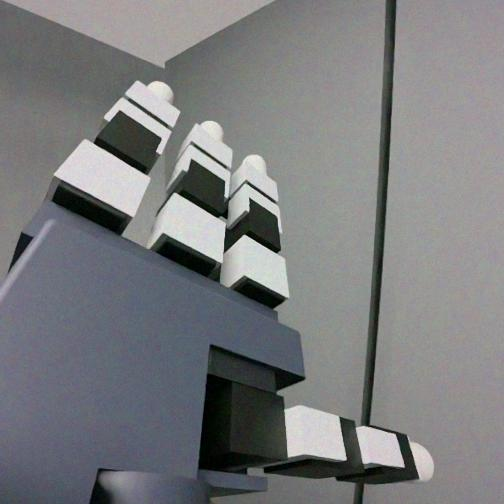

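Scene clock: 30.00 s.
move: done
base_odometry: x=+0.000 y=+0.000 heading=+0.994
base_tilt: forward=-0.2 right=+0.3
base_status: done
joint_positions: joint_1_rad=+0.016 joint_2_rad=-1.191 joint_3_rad=+3.157 joint_4_rad=-2.052 joint_5_rad=-0.001 joint_6_rad=-0.021 joint_7_rad=+2.503 hand_index_mcp=+0.760 hand_index_abd=+0.000 hand_index_pip=+0.577 hand_index_dip=+0.696 hand_middle_mcp=+0.760 hand_middle_abd=+0.000 hand_middle_pip=+0.577 hand_middle_dip=+0.696 hand_ring_mcp=+0.760 hand_ring_abd=+0.000 hand_ring_pip=+0.577 hand_ring_dip=+0.696 hand_thumb_cmc=+0.718 hand_thumb_axl=+0.677 hand_thumb_mcp=+0.227 hand_thumb_ipl=+0.168 hand_current_limit=+0.400 hand_speed=-0.600
joint_status: not commanded
hand_state: goal,goal,goal,goal,goal,goal,goal,goal,goal,goal,goal,goal,goal,goal,goal,goal
index_mcp_current_ma: 2
index_abd_current_ma: 0
index_pip_current_ma: 0
index_dip_current_ma: 0
middle_mcp_current_ma: 2
middle_abd_current_ma: 0
middle_pip_current_ma: 0
middle_dip_current_ma: 0
ring_mcp_current_ma: 2
ring_abd_current_ma: 0
ring_pip_current_ma: 0
ring_dip_current_ma: 0
thumb_cmc_current_ma: 1
thumb_axl_current_ma: 0
thumb_mcp_current_ma: 0
thumb_ipl_current_ma: 0
hand_goal_index_mcp: 0.754
hand_goal_index_abd: 0.000
hand_goal_index_pip: 0.576
hand_goal_index_dip: 0.696
hand_goal_middle_mcp: 0.754
hand_goal_middle_abd: 0.000
hand_goal_middle_pip: 0.576
hand_goal_middle_dip: 0.696
hand_goal_ring_mcp: 0.754
hand_goal_ring_abd: 0.000
hand_goal_ring_pip: 0.576
hand_goal_ring_dip: 0.696
hand_goal_thumb_cmc: 0.714
hand_goal_thumb_axl: 0.678
hand_goal_thumb_mcp: 0.226
hand_goal_thumb_ipl: 0.168
motor_effort: joint_1_rad=+0(2) joint_2_rad=+14(15) joint_3_rad=+1(1) joint_4_rad=+13(14) joint_5_rad=+0(0) joint_6_rad=+7(7) joint_7_rad=+0(1)
hand_pose: x=+0.1631 y=-0.0771 z=+1.2755 quat_wxyz=(-0.412, -0.386, -0.182, -0.805) (m; base frame)
hand_target: x=+0.1276 y=-0.0699 z=+1.3015 quat_wxyz=(-0.401, -0.333, -0.159, -0.839) (m; base frame)
hand_status: not commanded
pictures: wrist_camera
camera_calibration:
wrist_camera: T_world_to_cam=[[-0.0508351, -0.99836, 0.0263365, -0.0661674], [-0.107982, -0.0207215, -0.993937, 1.24094], [0.992852, -0.0533708, -0.106752, 0.0976933], [0, 0, 0, 1]] pos_world=[0.0336411, -0.0351308, 1.24559]

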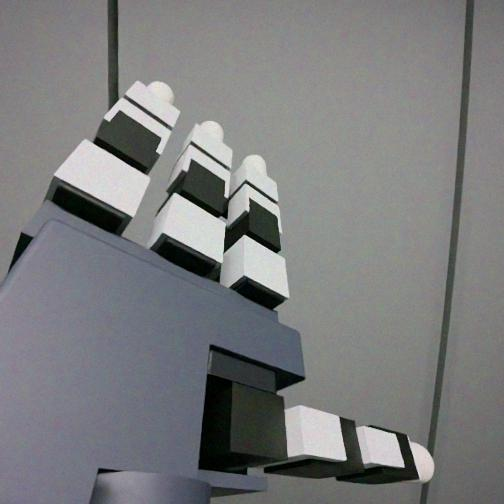

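{"method": "move", "body": {
  "base": {"rotate_rad":-0.8},
  "cameras": ["wrist_camera"]
}}

{"method": "zoom_image", "body": {
  "camera": "wrist_camera",
  "region": [280, 80, 504, 420]
}}

{"method": "move", "body": {
  "base": {"rotate_rad":-0.45},
  "cameras": ["wrist_camera"]
}}

{"method": "zoom_image", "body": {
  "camera": "wrist_camera",
  "region": [280, 80, 504, 420]
}}

Scene clock: 44.27 s.
move: done
base_odometry: x=+0.000 y=+0.000 heading=+0.195
base_tilt: forward=-0.3 right=+0.3
base_status: done
joint_positions: joint_1_rad=+0.016 joint_2_rad=-1.191 joint_3_rad=+3.157 joint_4_rad=-2.052 joint_5_rad=-0.001 joint_6_rad=-0.021 joint_7_rad=+2.503 hand_index_mcp=+0.760 hand_index_abd=+0.000 hand_index_pip=+0.577 hand_index_dip=+0.696 hand_middle_mcp=+0.760 hand_middle_abd=+0.000 hand_middle_pip=+0.577 hand_middle_dip=+0.696 hand_ring_mcp=+0.760 hand_ring_abd=+0.000 hand_ring_pip=+0.577 hand_ring_dip=+0.696 hand_thumb_cmc=+0.718 hand_thumb_axl=+0.677 hand_thumb_mcp=+0.227 hand_thumb_ipl=+0.168 hand_current_limit=+0.400 hand_speed=-0.600
joint_status: not commanded
hand_state: goal,goal,goal,goal,goal,goal,goal,goal,goal,goal,goal,goal,goal,goal,goal,goal
index_mcp_current_ma: 2
index_abd_current_ma: 0
index_pip_current_ma: 0
index_dip_current_ma: 0
middle_mcp_current_ma: 2
middle_abd_current_ma: 0
middle_pip_current_ma: 0
middle_dip_current_ma: 0
ring_mcp_current_ma: 2
ring_abd_current_ma: 0
ring_pip_current_ma: 0
ring_dip_current_ma: 0
thumb_cmc_current_ma: 1
thumb_axl_current_ma: 0
thumb_mcp_current_ma: 0
thumb_ipl_current_ma: 0
hand_goal_index_mcp: 0.754
hand_goal_index_abd: 0.000
hand_goal_index_pip: 0.576
hand_goal_index_dip: 0.696
hand_goal_middle_mcp: 0.754
hand_goal_middle_abd: 0.000
hand_goal_middle_pip: 0.576
hand_goal_middle_dip: 0.696
hand_goal_ring_mcp: 0.754
hand_goal_ring_abd: 0.000
hand_goal_ring_pip: 0.576
hand_goal_ring_dip: 0.696
hand_goal_thumb_cmc: 0.714
hand_goal_thumb_axl: 0.678
hand_goal_thumb_mcp: 0.226
hand_goal_thumb_ipl: 0.168
motor_effort: joint_1_rad=+1(2) joint_2_rad=+14(15) joint_3_rad=+1(1) joint_4_rad=+13(14) joint_5_rad=+0(0) joint_6_rad=+7(7) joint_7_rad=+0(1)
hand_pose: x=+0.1631 y=-0.0770 z=+1.2756 quat_wxyz=(-0.412, -0.386, -0.182, -0.805) (m; base frame)
hand_target: x=+0.1276 y=-0.0699 z=+1.3015 quat_wxyz=(-0.401, -0.333, -0.159, -0.839) (m; base frame)
hand_status: not commanded
pictures: wrist_camera
camera_calibration:
wrist_camera: T_world_to_cam=[[-0.0507251, -0.998363, 0.0264248, -0.0661864], [-0.107986, -0.020821, -0.993934, 1.24093], [0.992857, -0.053271, -0.106753, 0.0978032], [0, 0, 0, 1]] pos_world=[0.033541, -0.0350307, 1.24559]

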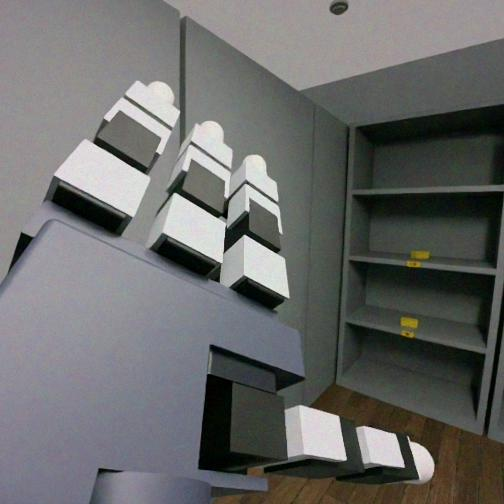

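Scaled by 1.482 from the camera's 504x504 image, which has a finer 720x720 frame.

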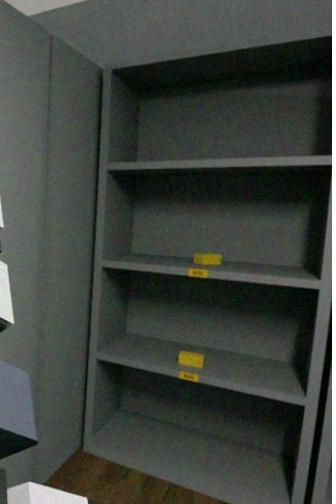

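Scene clock: 45.63 s.
move: done
base_odometry: x=+0.000 y=+0.000 heading=-0.253
base_tilt: forward=-0.2 right=+0.3
base_status: done
joint_positions: joint_1_rad=+0.016 joint_2_rad=-1.191 joint_3_rad=+3.157 joint_4_rad=-2.052 joint_5_rad=-0.001 joint_6_rad=-0.021 joint_7_rad=+2.503 hand_index_mcp=+0.760 hand_index_abd=+0.000 hand_index_pip=+0.577 hand_index_dip=+0.696 hand_middle_mcp=+0.760 hand_middle_abd=+0.000 hand_middle_pip=+0.577 hand_middle_dip=+0.696 hand_ring_mcp=+0.760 hand_ring_abd=+0.000 hand_ring_pip=+0.577 hand_ring_dip=+0.696 hand_thumb_cmc=+0.718 hand_thumb_axl=+0.677 hand_thumb_mcp=+0.227 hand_thumb_ipl=+0.168 hand_current_limit=+0.400 hand_speed=-0.600
joint_status: not commanded
hand_state: goal,goal,goal,goal,goal,goal,goal,goal,goal,goal,goal,goal,goal,goal,goal,goal
index_mcp_current_ma: 2
index_abd_current_ma: 0
index_pip_current_ma: 0
index_dip_current_ma: 0
middle_mcp_current_ma: 2
middle_abd_current_ma: 0
middle_pip_current_ma: 0
middle_dip_current_ma: 0
ring_mcp_current_ma: 2
ring_abd_current_ma: 0
ring_pip_current_ma: 0
ring_dip_current_ma: 0
thumb_cmc_current_ma: 1
thumb_axl_current_ma: 0
thumb_mcp_current_ma: 0
thumb_ipl_current_ma: 0
hand_goal_index_mcp: 0.754
hand_goal_index_abd: 0.000
hand_goal_index_pip: 0.576
hand_goal_index_dip: 0.696
hand_goal_middle_mcp: 0.754
hand_goal_middle_abd: 0.000
hand_goal_middle_pip: 0.576
hand_goal_middle_dip: 0.696
hand_goal_ring_mcp: 0.754
hand_goal_ring_abd: 0.000
hand_goal_ring_pip: 0.576
hand_goal_ring_dip: 0.696
hand_goal_thumb_cmc: 0.714
hand_goal_thumb_axl: 0.678
hand_goal_thumb_mcp: 0.226
hand_goal_thumb_ipl: 0.168
motor_effort: joint_1_rad=+1(2) joint_2_rad=+14(15) joint_3_rad=+1(1) joint_4_rad=+13(14) joint_5_rad=+0(0) joint_6_rad=+7(7) joint_7_rad=+1(1)
hand_pose: x=+0.1631 y=-0.0770 z=+1.2756 quat_wxyz=(-0.412, -0.386, -0.182, -0.805) (m; base frame)
hand_target: x=+0.1276 y=-0.0699 z=+1.3015 quat_wxyz=(-0.401, -0.333, -0.159, -0.839) (m; base frame)
hand_status: not commanded
pictures: wrist_camera
camera_calibration:
wrist_camera: T_world_to_cam=[[-0.0506151, -0.998366, 0.0265132, -0.0663002], [-0.10799, -0.0209206, -0.993932, 1.24092], [0.992863, -0.0531712, -0.106755, 0.0978084], [0, 0, 0, 1]] pos_world=[0.0335409, -0.0350306, 1.24559]

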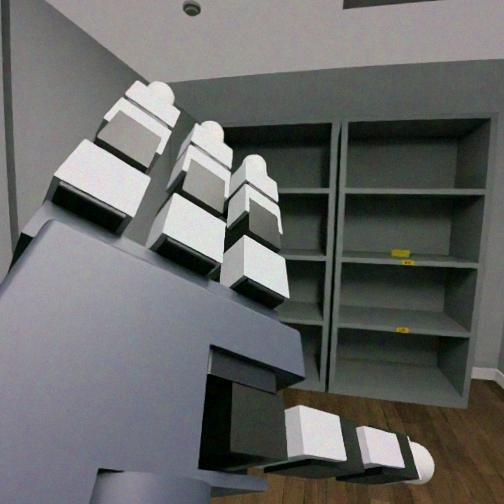

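Scaled by 1.482 from the camera's 504x504 image, which has a finer 720x720 frame.

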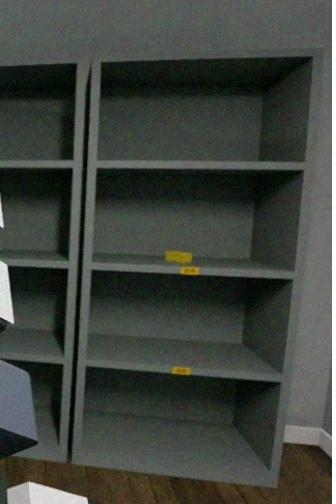

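{"method": "move", "body": {
  "base": {"rotate_rad":-0.247}
}}

{"method": "move", "body": {
  "base": {"translate_m":1.0,"strafe_m":0.15},
  "cameras": ["all"]
}}

{"method": "move", "body": {
  "base": {"rotate_rad":0.3},
  "cameras": ["all"]
}}

{"method": "zoom_image", "body": {
  "camera": "wrist_camera",
  "region": [300, 200, 504, 420]
}}

Scene clock: 107.33 s.
move: done
base_odometry: x=+0.000 y=+0.000 heading=-0.498
base_tilt: forward=-0.2 right=+0.3
base_status: done
joint_positions: joint_1_rad=+0.016 joint_2_rad=-1.191 joint_3_rad=+3.157 joint_4_rad=-2.052 joint_5_rad=-0.001 joint_6_rad=-0.021 joint_7_rad=+2.503 hand_index_mcp=+0.760 hand_index_abd=+0.000 hand_index_pip=+0.577 hand_index_dip=+0.696 hand_middle_mcp=+0.760 hand_middle_abd=+0.000 hand_middle_pip=+0.577 hand_middle_dip=+0.696 hand_ring_mcp=+0.760 hand_ring_abd=+0.000 hand_ring_pip=+0.577 hand_ring_dip=+0.696 hand_thumb_cmc=+0.718 hand_thumb_axl=+0.677 hand_thumb_mcp=+0.227 hand_thumb_ipl=+0.168 hand_current_limit=+0.400 hand_speed=-0.600
joint_status: not commanded
hand_state: goal,goal,goal,goal,goal,goal,goal,goal,goal,goal,goal,goal,goal,goal,goal,goal
index_mcp_current_ma: 2
index_abd_current_ma: 0
index_pip_current_ma: 0
index_dip_current_ma: 0
middle_mcp_current_ma: 2
middle_abd_current_ma: 0
middle_pip_current_ma: 0
middle_dip_current_ma: 0
ring_mcp_current_ma: 2
ring_abd_current_ma: 0
ring_pip_current_ma: 0
ring_dip_current_ma: 0
thumb_cmc_current_ma: 1
thumb_axl_current_ma: 0
thumb_mcp_current_ma: 0
thumb_ipl_current_ma: 0
hand_goal_index_mcp: 0.754
hand_goal_index_abd: 0.000
hand_goal_index_pip: 0.576
hand_goal_index_dip: 0.696
hand_goal_middle_mcp: 0.754
hand_goal_middle_abd: 0.000
hand_goal_middle_pip: 0.576
hand_goal_middle_dip: 0.696
hand_goal_ring_mcp: 0.754
hand_goal_ring_abd: 0.000
hand_goal_ring_pip: 0.576
hand_goal_ring_dip: 0.696
hand_goal_thumb_cmc: 0.714
hand_goal_thumb_axl: 0.678
hand_goal_thumb_mcp: 0.226
hand_goal_thumb_ipl: 0.168
motor_effort: joint_1_rad=+1(2) joint_2_rad=+14(15) joint_3_rad=+1(1) joint_4_rad=+13(14) joint_5_rad=+0(0) joint_6_rad=+7(7) joint_7_rad=+0(1)
hand_pose: x=+0.1631 y=-0.0769 z=+1.2756 quat_wxyz=(-0.412, -0.386, -0.182, -0.805) (m; base frame)
hand_target: x=+0.1276 y=-0.0699 z=+1.3015 quat_wxyz=(-0.401, -0.333, -0.159, -0.839) (m; base frame)
hand_status: not commanded
pictures: none

Scene clock: 110.60 s.
move: done
base_odometry: x=+0.950 y=-0.346 heading=-0.499
base_tilt: forward=-0.2 right=+0.3
base_status: done
joint_positions: joint_1_rad=+0.016 joint_2_rad=-1.193 joint_3_rad=+3.157 joint_4_rad=-2.051 joint_5_rad=-0.001 joint_6_rad=-0.015 joint_7_rad=+2.503 hand_index_mcp=+0.760 hand_index_abd=+0.000 hand_index_pip=+0.577 hand_index_dip=+0.696 hand_middle_mcp=+0.760 hand_middle_abd=+0.000 hand_middle_pip=+0.577 hand_middle_dip=+0.696 hand_ring_mcp=+0.760 hand_ring_abd=+0.000 hand_ring_pip=+0.577 hand_ring_dip=+0.696 hand_thumb_cmc=+0.718 hand_thumb_axl=+0.677 hand_thumb_mcp=+0.227 hand_thumb_ipl=+0.168 hand_current_limit=+0.400 hand_speed=-0.600
joint_status: not commanded
hand_state: goal,goal,goal,goal,goal,goal,goal,goal,goal,goal,goal,goal,goal,goal,goal,goal
index_mcp_current_ma: 2
index_abd_current_ma: 0
index_pip_current_ma: 0
index_dip_current_ma: 0
middle_mcp_current_ma: 2
middle_abd_current_ma: 0
middle_pip_current_ma: 0
middle_dip_current_ma: 0
ring_mcp_current_ma: 2
ring_abd_current_ma: 0
ring_pip_current_ma: 0
ring_dip_current_ma: 0
thumb_cmc_current_ma: 1
thumb_axl_current_ma: 0
thumb_mcp_current_ma: 0
thumb_ipl_current_ma: 0
hand_goal_index_mcp: 0.754
hand_goal_index_abd: 0.000
hand_goal_index_pip: 0.576
hand_goal_index_dip: 0.696
hand_goal_middle_mcp: 0.754
hand_goal_middle_abd: 0.000
hand_goal_middle_pip: 0.576
hand_goal_middle_dip: 0.696
hand_goal_ring_mcp: 0.754
hand_goal_ring_abd: 0.000
hand_goal_ring_pip: 0.576
hand_goal_ring_dip: 0.696
hand_goal_thumb_cmc: 0.714
hand_goal_thumb_axl: 0.678
hand_goal_thumb_mcp: 0.226
hand_goal_thumb_ipl: 0.168
motor_effort: joint_1_rad=+1(1) joint_2_rad=+14(18) joint_3_rad=+1(1) joint_4_rad=+13(14) joint_5_rad=+0(0) joint_6_rad=+7(8) joint_7_rad=+0(1)
hand_pose: x=+0.1601 y=-0.0769 z=+1.2771 quat_wxyz=(-0.413, -0.383, -0.180, -0.806) (m; base frame)
hand_target: x=+0.1276 y=-0.0699 z=+1.3015 quat_wxyz=(-0.401, -0.333, -0.159, -0.839) (m; base frame)
hand_status: not commanded
pictures: base_camera, wrist_camera
camera_calibration:
wrist_camera: T_world_to_cam=[[-0.0508126, -0.99836, 0.0263726, -0.0661662], [-0.099393, -0.0212204, -0.994822, 1.24185], [0.99375, -0.0531707, -0.0981517, 0.0898079], [0, 0, 0, 1]] pos_world=[0.0308228, -0.03493, 1.24598]

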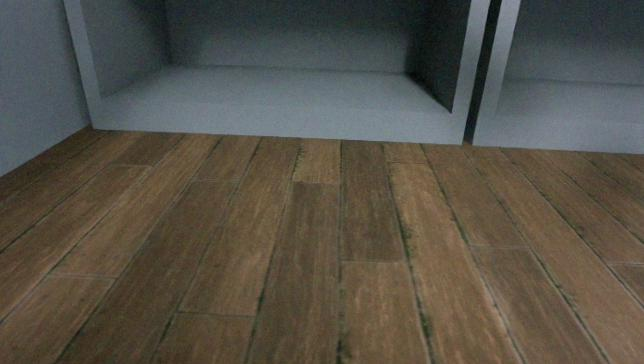

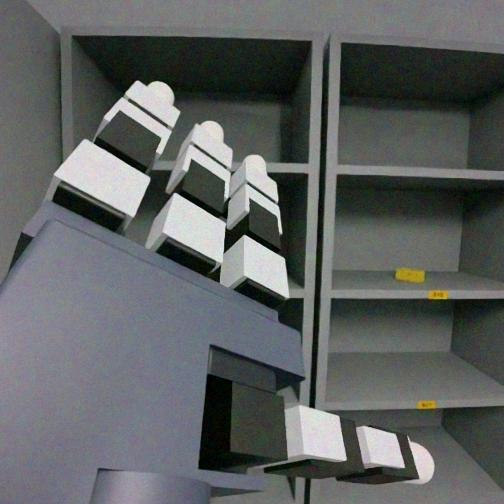

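Scene clock: 111.77 s.
move: done
base_odometry: x=+0.950 y=-0.346 heading=-0.200
base_tilt: forward=-0.2 right=+0.3
base_status: done
joint_positions: joint_1_rad=+0.016 joint_2_rad=-1.193 joint_3_rad=+3.157 joint_4_rad=-2.051 joint_5_rad=-0.001 joint_6_rad=-0.015 joint_7_rad=+2.503 hand_index_mcp=+0.760 hand_index_abd=+0.000 hand_index_pip=+0.577 hand_index_dip=+0.696 hand_middle_mcp=+0.760 hand_middle_abd=+0.000 hand_middle_pip=+0.577 hand_middle_dip=+0.696 hand_ring_mcp=+0.760 hand_ring_abd=+0.000 hand_ring_pip=+0.577 hand_ring_dip=+0.696 hand_thumb_cmc=+0.718 hand_thumb_axl=+0.677 hand_thumb_mcp=+0.227 hand_thumb_ipl=+0.168 hand_current_limit=+0.400 hand_speed=-0.600
joint_status: not commanded
hand_state: goal,goal,goal,goal,goal,goal,goal,goal,goal,goal,goal,goal,goal,goal,goal,goal
index_mcp_current_ma: 2
index_abd_current_ma: 0
index_pip_current_ma: 0
index_dip_current_ma: 0
middle_mcp_current_ma: 2
middle_abd_current_ma: 0
middle_pip_current_ma: 0
middle_dip_current_ma: 0
ring_mcp_current_ma: 2
ring_abd_current_ma: 0
ring_pip_current_ma: 0
ring_dip_current_ma: 0
thumb_cmc_current_ma: 1
thumb_axl_current_ma: 0
thumb_mcp_current_ma: 0
thumb_ipl_current_ma: 0
hand_goal_index_mcp: 0.754
hand_goal_index_abd: 0.000
hand_goal_index_pip: 0.576
hand_goal_index_dip: 0.696
hand_goal_middle_mcp: 0.754
hand_goal_middle_abd: 0.000
hand_goal_middle_pip: 0.576
hand_goal_middle_dip: 0.696
hand_goal_ring_mcp: 0.754
hand_goal_ring_abd: 0.000
hand_goal_ring_pip: 0.576
hand_goal_ring_dip: 0.696
hand_goal_thumb_cmc: 0.714
hand_goal_thumb_axl: 0.678
hand_goal_thumb_mcp: 0.226
hand_goal_thumb_ipl: 0.168
motor_effort: joint_1_rad=+1(2) joint_2_rad=+15(16) joint_3_rad=+1(1) joint_4_rad=+13(14) joint_5_rad=+0(0) joint_6_rad=+7(7) joint_7_rad=+0(1)
hand_pose: x=+0.1601 y=-0.0768 z=+1.2771 quat_wxyz=(-0.413, -0.383, -0.180, -0.807) (m; base frame)
hand_target: x=+0.1276 y=-0.0699 z=+1.3015 quat_wxyz=(-0.401, -0.333, -0.159, -0.839) (m; base frame)
hand_status: not commanded
pictures: base_camera, wrist_camera
camera_calibration:
wrist_camera: T_world_to_cam=[[-0.0504091, -0.998379, 0.0264273, -0.0662477], [-0.0992914, -0.02132, -0.99483, 1.24186], [0.993781, -0.0527725, -0.0980557, 0.0897017], [0, 0, 0, 1]] pos_world=[0.0308223, -0.0349302, 1.24598]

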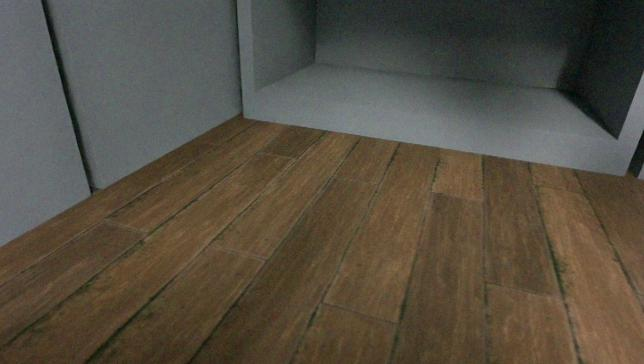

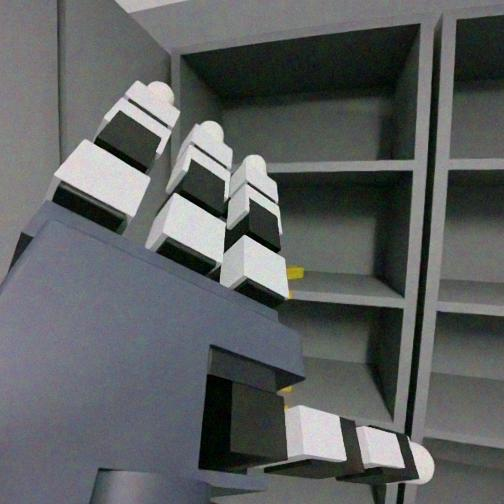

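Scaled by 2.291 from the camera's 504x504 image, which has a finer 720x720 frame.

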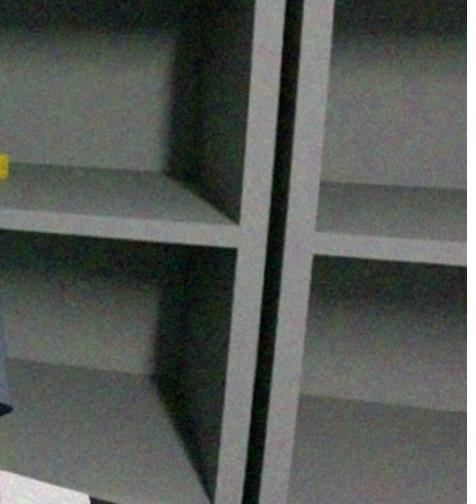

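{"method": "move", "body": {
  "base": {"rotate_rad":0.3},
  "joints": {"joint_6_rad":-0.15},
  "cameras": ["wrist_camera"]
}}

{"method": "zoom_image", "body": {
  "camera": "wrist_camera",
  "region": [290, 180, 504, 400]
}}

Scene clock: 119.60 s.
move: done
base_odometry: x=+0.950 y=-0.346 heading=+0.098
base_tilt: forward=-0.2 right=+0.3
base_status: done
joint_positions: joint_1_rad=+0.015 joint_2_rad=-1.193 joint_3_rad=+3.157 joint_4_rad=-2.047 joint_5_rad=-0.001 joint_6_rad=-0.146 joint_7_rad=+2.503 hand_index_mcp=+0.762 hand_index_abd=+0.000 hand_index_pip=+0.577 hand_index_dip=+0.696 hand_middle_mcp=+0.762 hand_middle_abd=+0.000 hand_middle_pip=+0.577 hand_middle_dip=+0.696 hand_ring_mcp=+0.762 hand_ring_abd=+0.000 hand_ring_pip=+0.577 hand_ring_dip=+0.696 hand_thumb_cmc=+0.718 hand_thumb_axl=+0.677 hand_thumb_mcp=+0.227 hand_thumb_ipl=+0.168 hand_current_limit=+0.400 hand_speed=-0.600
joint_status: all done
hand_state: goal,goal,goal,goal,goal,goal,goal,goal,goal,goal,goal,goal,goal,goal,goal,goal
index_mcp_current_ma: 4
index_abd_current_ma: 0
index_pip_current_ma: 0
index_dip_current_ma: 0
middle_mcp_current_ma: 4
middle_abd_current_ma: 0
middle_pip_current_ma: 0
middle_dip_current_ma: 0
ring_mcp_current_ma: 4
ring_abd_current_ma: 0
ring_pip_current_ma: 0
ring_dip_current_ma: 0
thumb_cmc_current_ma: 1
thumb_axl_current_ma: 0
thumb_mcp_current_ma: 0
thumb_ipl_current_ma: 0
hand_goal_index_mcp: 0.754
hand_goal_index_abd: 0.000
hand_goal_index_pip: 0.576
hand_goal_index_dip: 0.696
hand_goal_middle_mcp: 0.754
hand_goal_middle_abd: 0.000
hand_goal_middle_pip: 0.576
hand_goal_middle_dip: 0.696
hand_goal_ring_mcp: 0.754
hand_goal_ring_abd: 0.000
hand_goal_ring_pip: 0.576
hand_goal_ring_dip: 0.696
hand_goal_thumb_cmc: 0.714
hand_goal_thumb_axl: 0.678
hand_goal_thumb_mcp: 0.226
hand_goal_thumb_ipl: 0.168
motor_effort: joint_1_rad=+0(2) joint_2_rad=+14(16) joint_3_rad=+1(1) joint_4_rad=+13(16) joint_5_rad=+0(0) joint_6_rad=+7(9) joint_7_rad=+1(1)
hand_pose: x=+0.1870 y=-0.0769 z=+1.2519 quat_wxyz=(-0.399, -0.433, -0.205, -0.782) (m; base frame)
hand_target: x=+0.1802 y=-0.0699 z=+1.2574 quat_wxyz=(-0.381, -0.425, -0.203, -0.796) (m; base frame)
hand_status: not commanded
pictures: wrist_camera
camera_calibration:
wrist_camera: T_world_to_cam=[[-0.0447517, -0.998553, 0.0298304, -0.0696424], [-0.223091, -0.019117, -0.97461, 1.2174], [0.97377, -0.0502703, -0.221912, 0.219443], [0, 0, 0, 1]] pos_world=[0.0547873, -0.035237, 1.23727]

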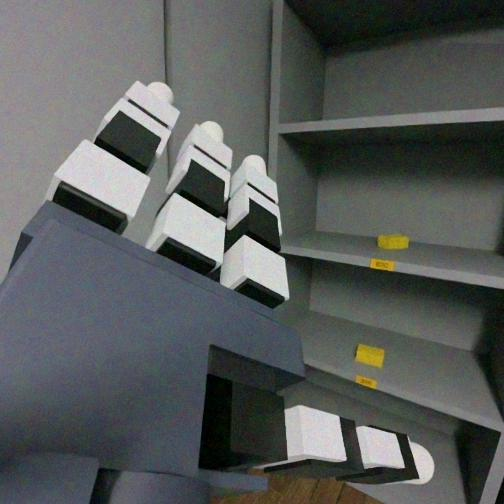

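Scaled by 2.291 from the camera's 504x504 image, which has a finer 720x720 frame.

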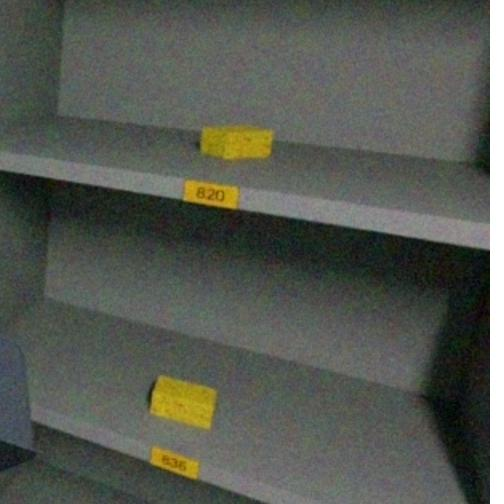

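{"method": "move", "body": {
  "base": {"rotate_rad":-0.6},
  "cameras": ["wrist_camera"]
}}

{"method": "zoom_image", "body": {
  "camera": "wrist_camera",
  "region": [304, 180, 504, 400]
}}

Scene clock: 124.97 s.
move: done
base_odometry: x=+0.950 y=-0.346 heading=-0.500
base_tilt: forward=-0.2 right=+0.3
base_status: done
joint_positions: joint_1_rad=+0.015 joint_2_rad=-1.193 joint_3_rad=+3.157 joint_4_rad=-2.047 joint_5_rad=-0.001 joint_6_rad=-0.146 joint_7_rad=+2.503 hand_index_mcp=+0.762 hand_index_abd=+0.000 hand_index_pip=+0.577 hand_index_dip=+0.696 hand_middle_mcp=+0.762 hand_middle_abd=+0.000 hand_middle_pip=+0.577 hand_middle_dip=+0.696 hand_ring_mcp=+0.762 hand_ring_abd=+0.000 hand_ring_pip=+0.577 hand_ring_dip=+0.696 hand_thumb_cmc=+0.718 hand_thumb_axl=+0.677 hand_thumb_mcp=+0.227 hand_thumb_ipl=+0.168 hand_current_limit=+0.400 hand_speed=-0.600
joint_status: not commanded
hand_state: goal,goal,goal,goal,goal,goal,goal,goal,goal,goal,goal,goal,goal,goal,goal,goal
index_mcp_current_ma: 4
index_abd_current_ma: 0
index_pip_current_ma: 0
index_dip_current_ma: 0
middle_mcp_current_ma: 4
middle_abd_current_ma: 0
middle_pip_current_ma: 0
middle_dip_current_ma: 0
ring_mcp_current_ma: 4
ring_abd_current_ma: 0
ring_pip_current_ma: 0
ring_dip_current_ma: 0
thumb_cmc_current_ma: 1
thumb_axl_current_ma: 0
thumb_mcp_current_ma: 0
thumb_ipl_current_ma: 0
hand_goal_index_mcp: 0.754
hand_goal_index_abd: 0.000
hand_goal_index_pip: 0.576
hand_goal_index_dip: 0.696
hand_goal_middle_mcp: 0.754
hand_goal_middle_abd: 0.000
hand_goal_middle_pip: 0.576
hand_goal_middle_dip: 0.696
hand_goal_ring_mcp: 0.754
hand_goal_ring_abd: 0.000
hand_goal_ring_pip: 0.576
hand_goal_ring_dip: 0.696
hand_goal_thumb_cmc: 0.714
hand_goal_thumb_axl: 0.678
hand_goal_thumb_mcp: 0.226
hand_goal_thumb_ipl: 0.168
motor_effort: joint_1_rad=+0(2) joint_2_rad=+14(15) joint_3_rad=+1(1) joint_4_rad=+13(14) joint_5_rad=+0(0) joint_6_rad=+8(8) joint_7_rad=+0(1)
hand_pose: x=+0.1870 y=-0.0769 z=+1.2519 quat_wxyz=(-0.399, -0.433, -0.205, -0.782) (m; base frame)
hand_target: x=+0.1802 y=-0.0699 z=+1.2574 quat_wxyz=(-0.381, -0.425, -0.203, -0.796) (m; base frame)
hand_status: not commanded
pictures: wrist_camera
camera_calibration:
wrist_camera: T_world_to_cam=[[-0.0447517, -0.998553, 0.0298304, -0.0696424], [-0.223091, -0.019117, -0.97461, 1.2174], [0.97377, -0.0502703, -0.221912, 0.219443], [0, 0, 0, 1]] pos_world=[0.0547873, -0.035237, 1.23727]

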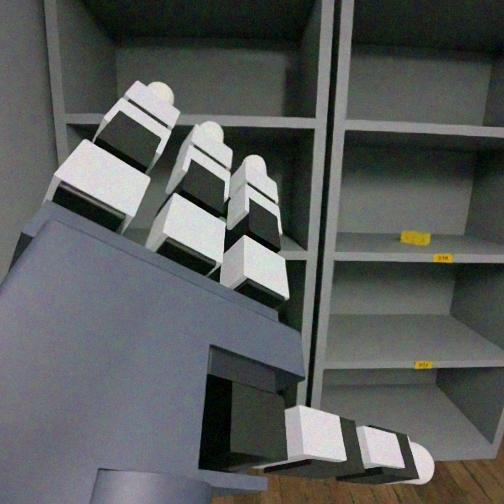

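Scaled by 2.291 from the camera's 504x504 image, which has a finer 720x720 frame.

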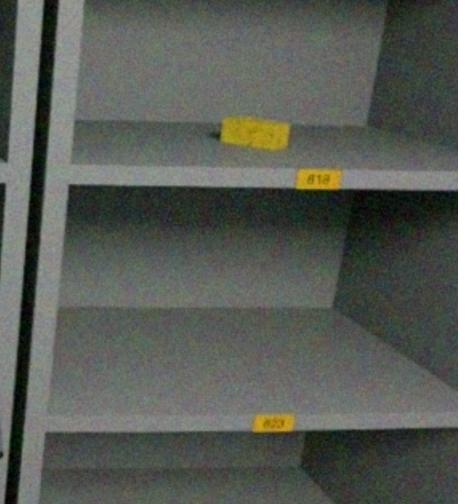

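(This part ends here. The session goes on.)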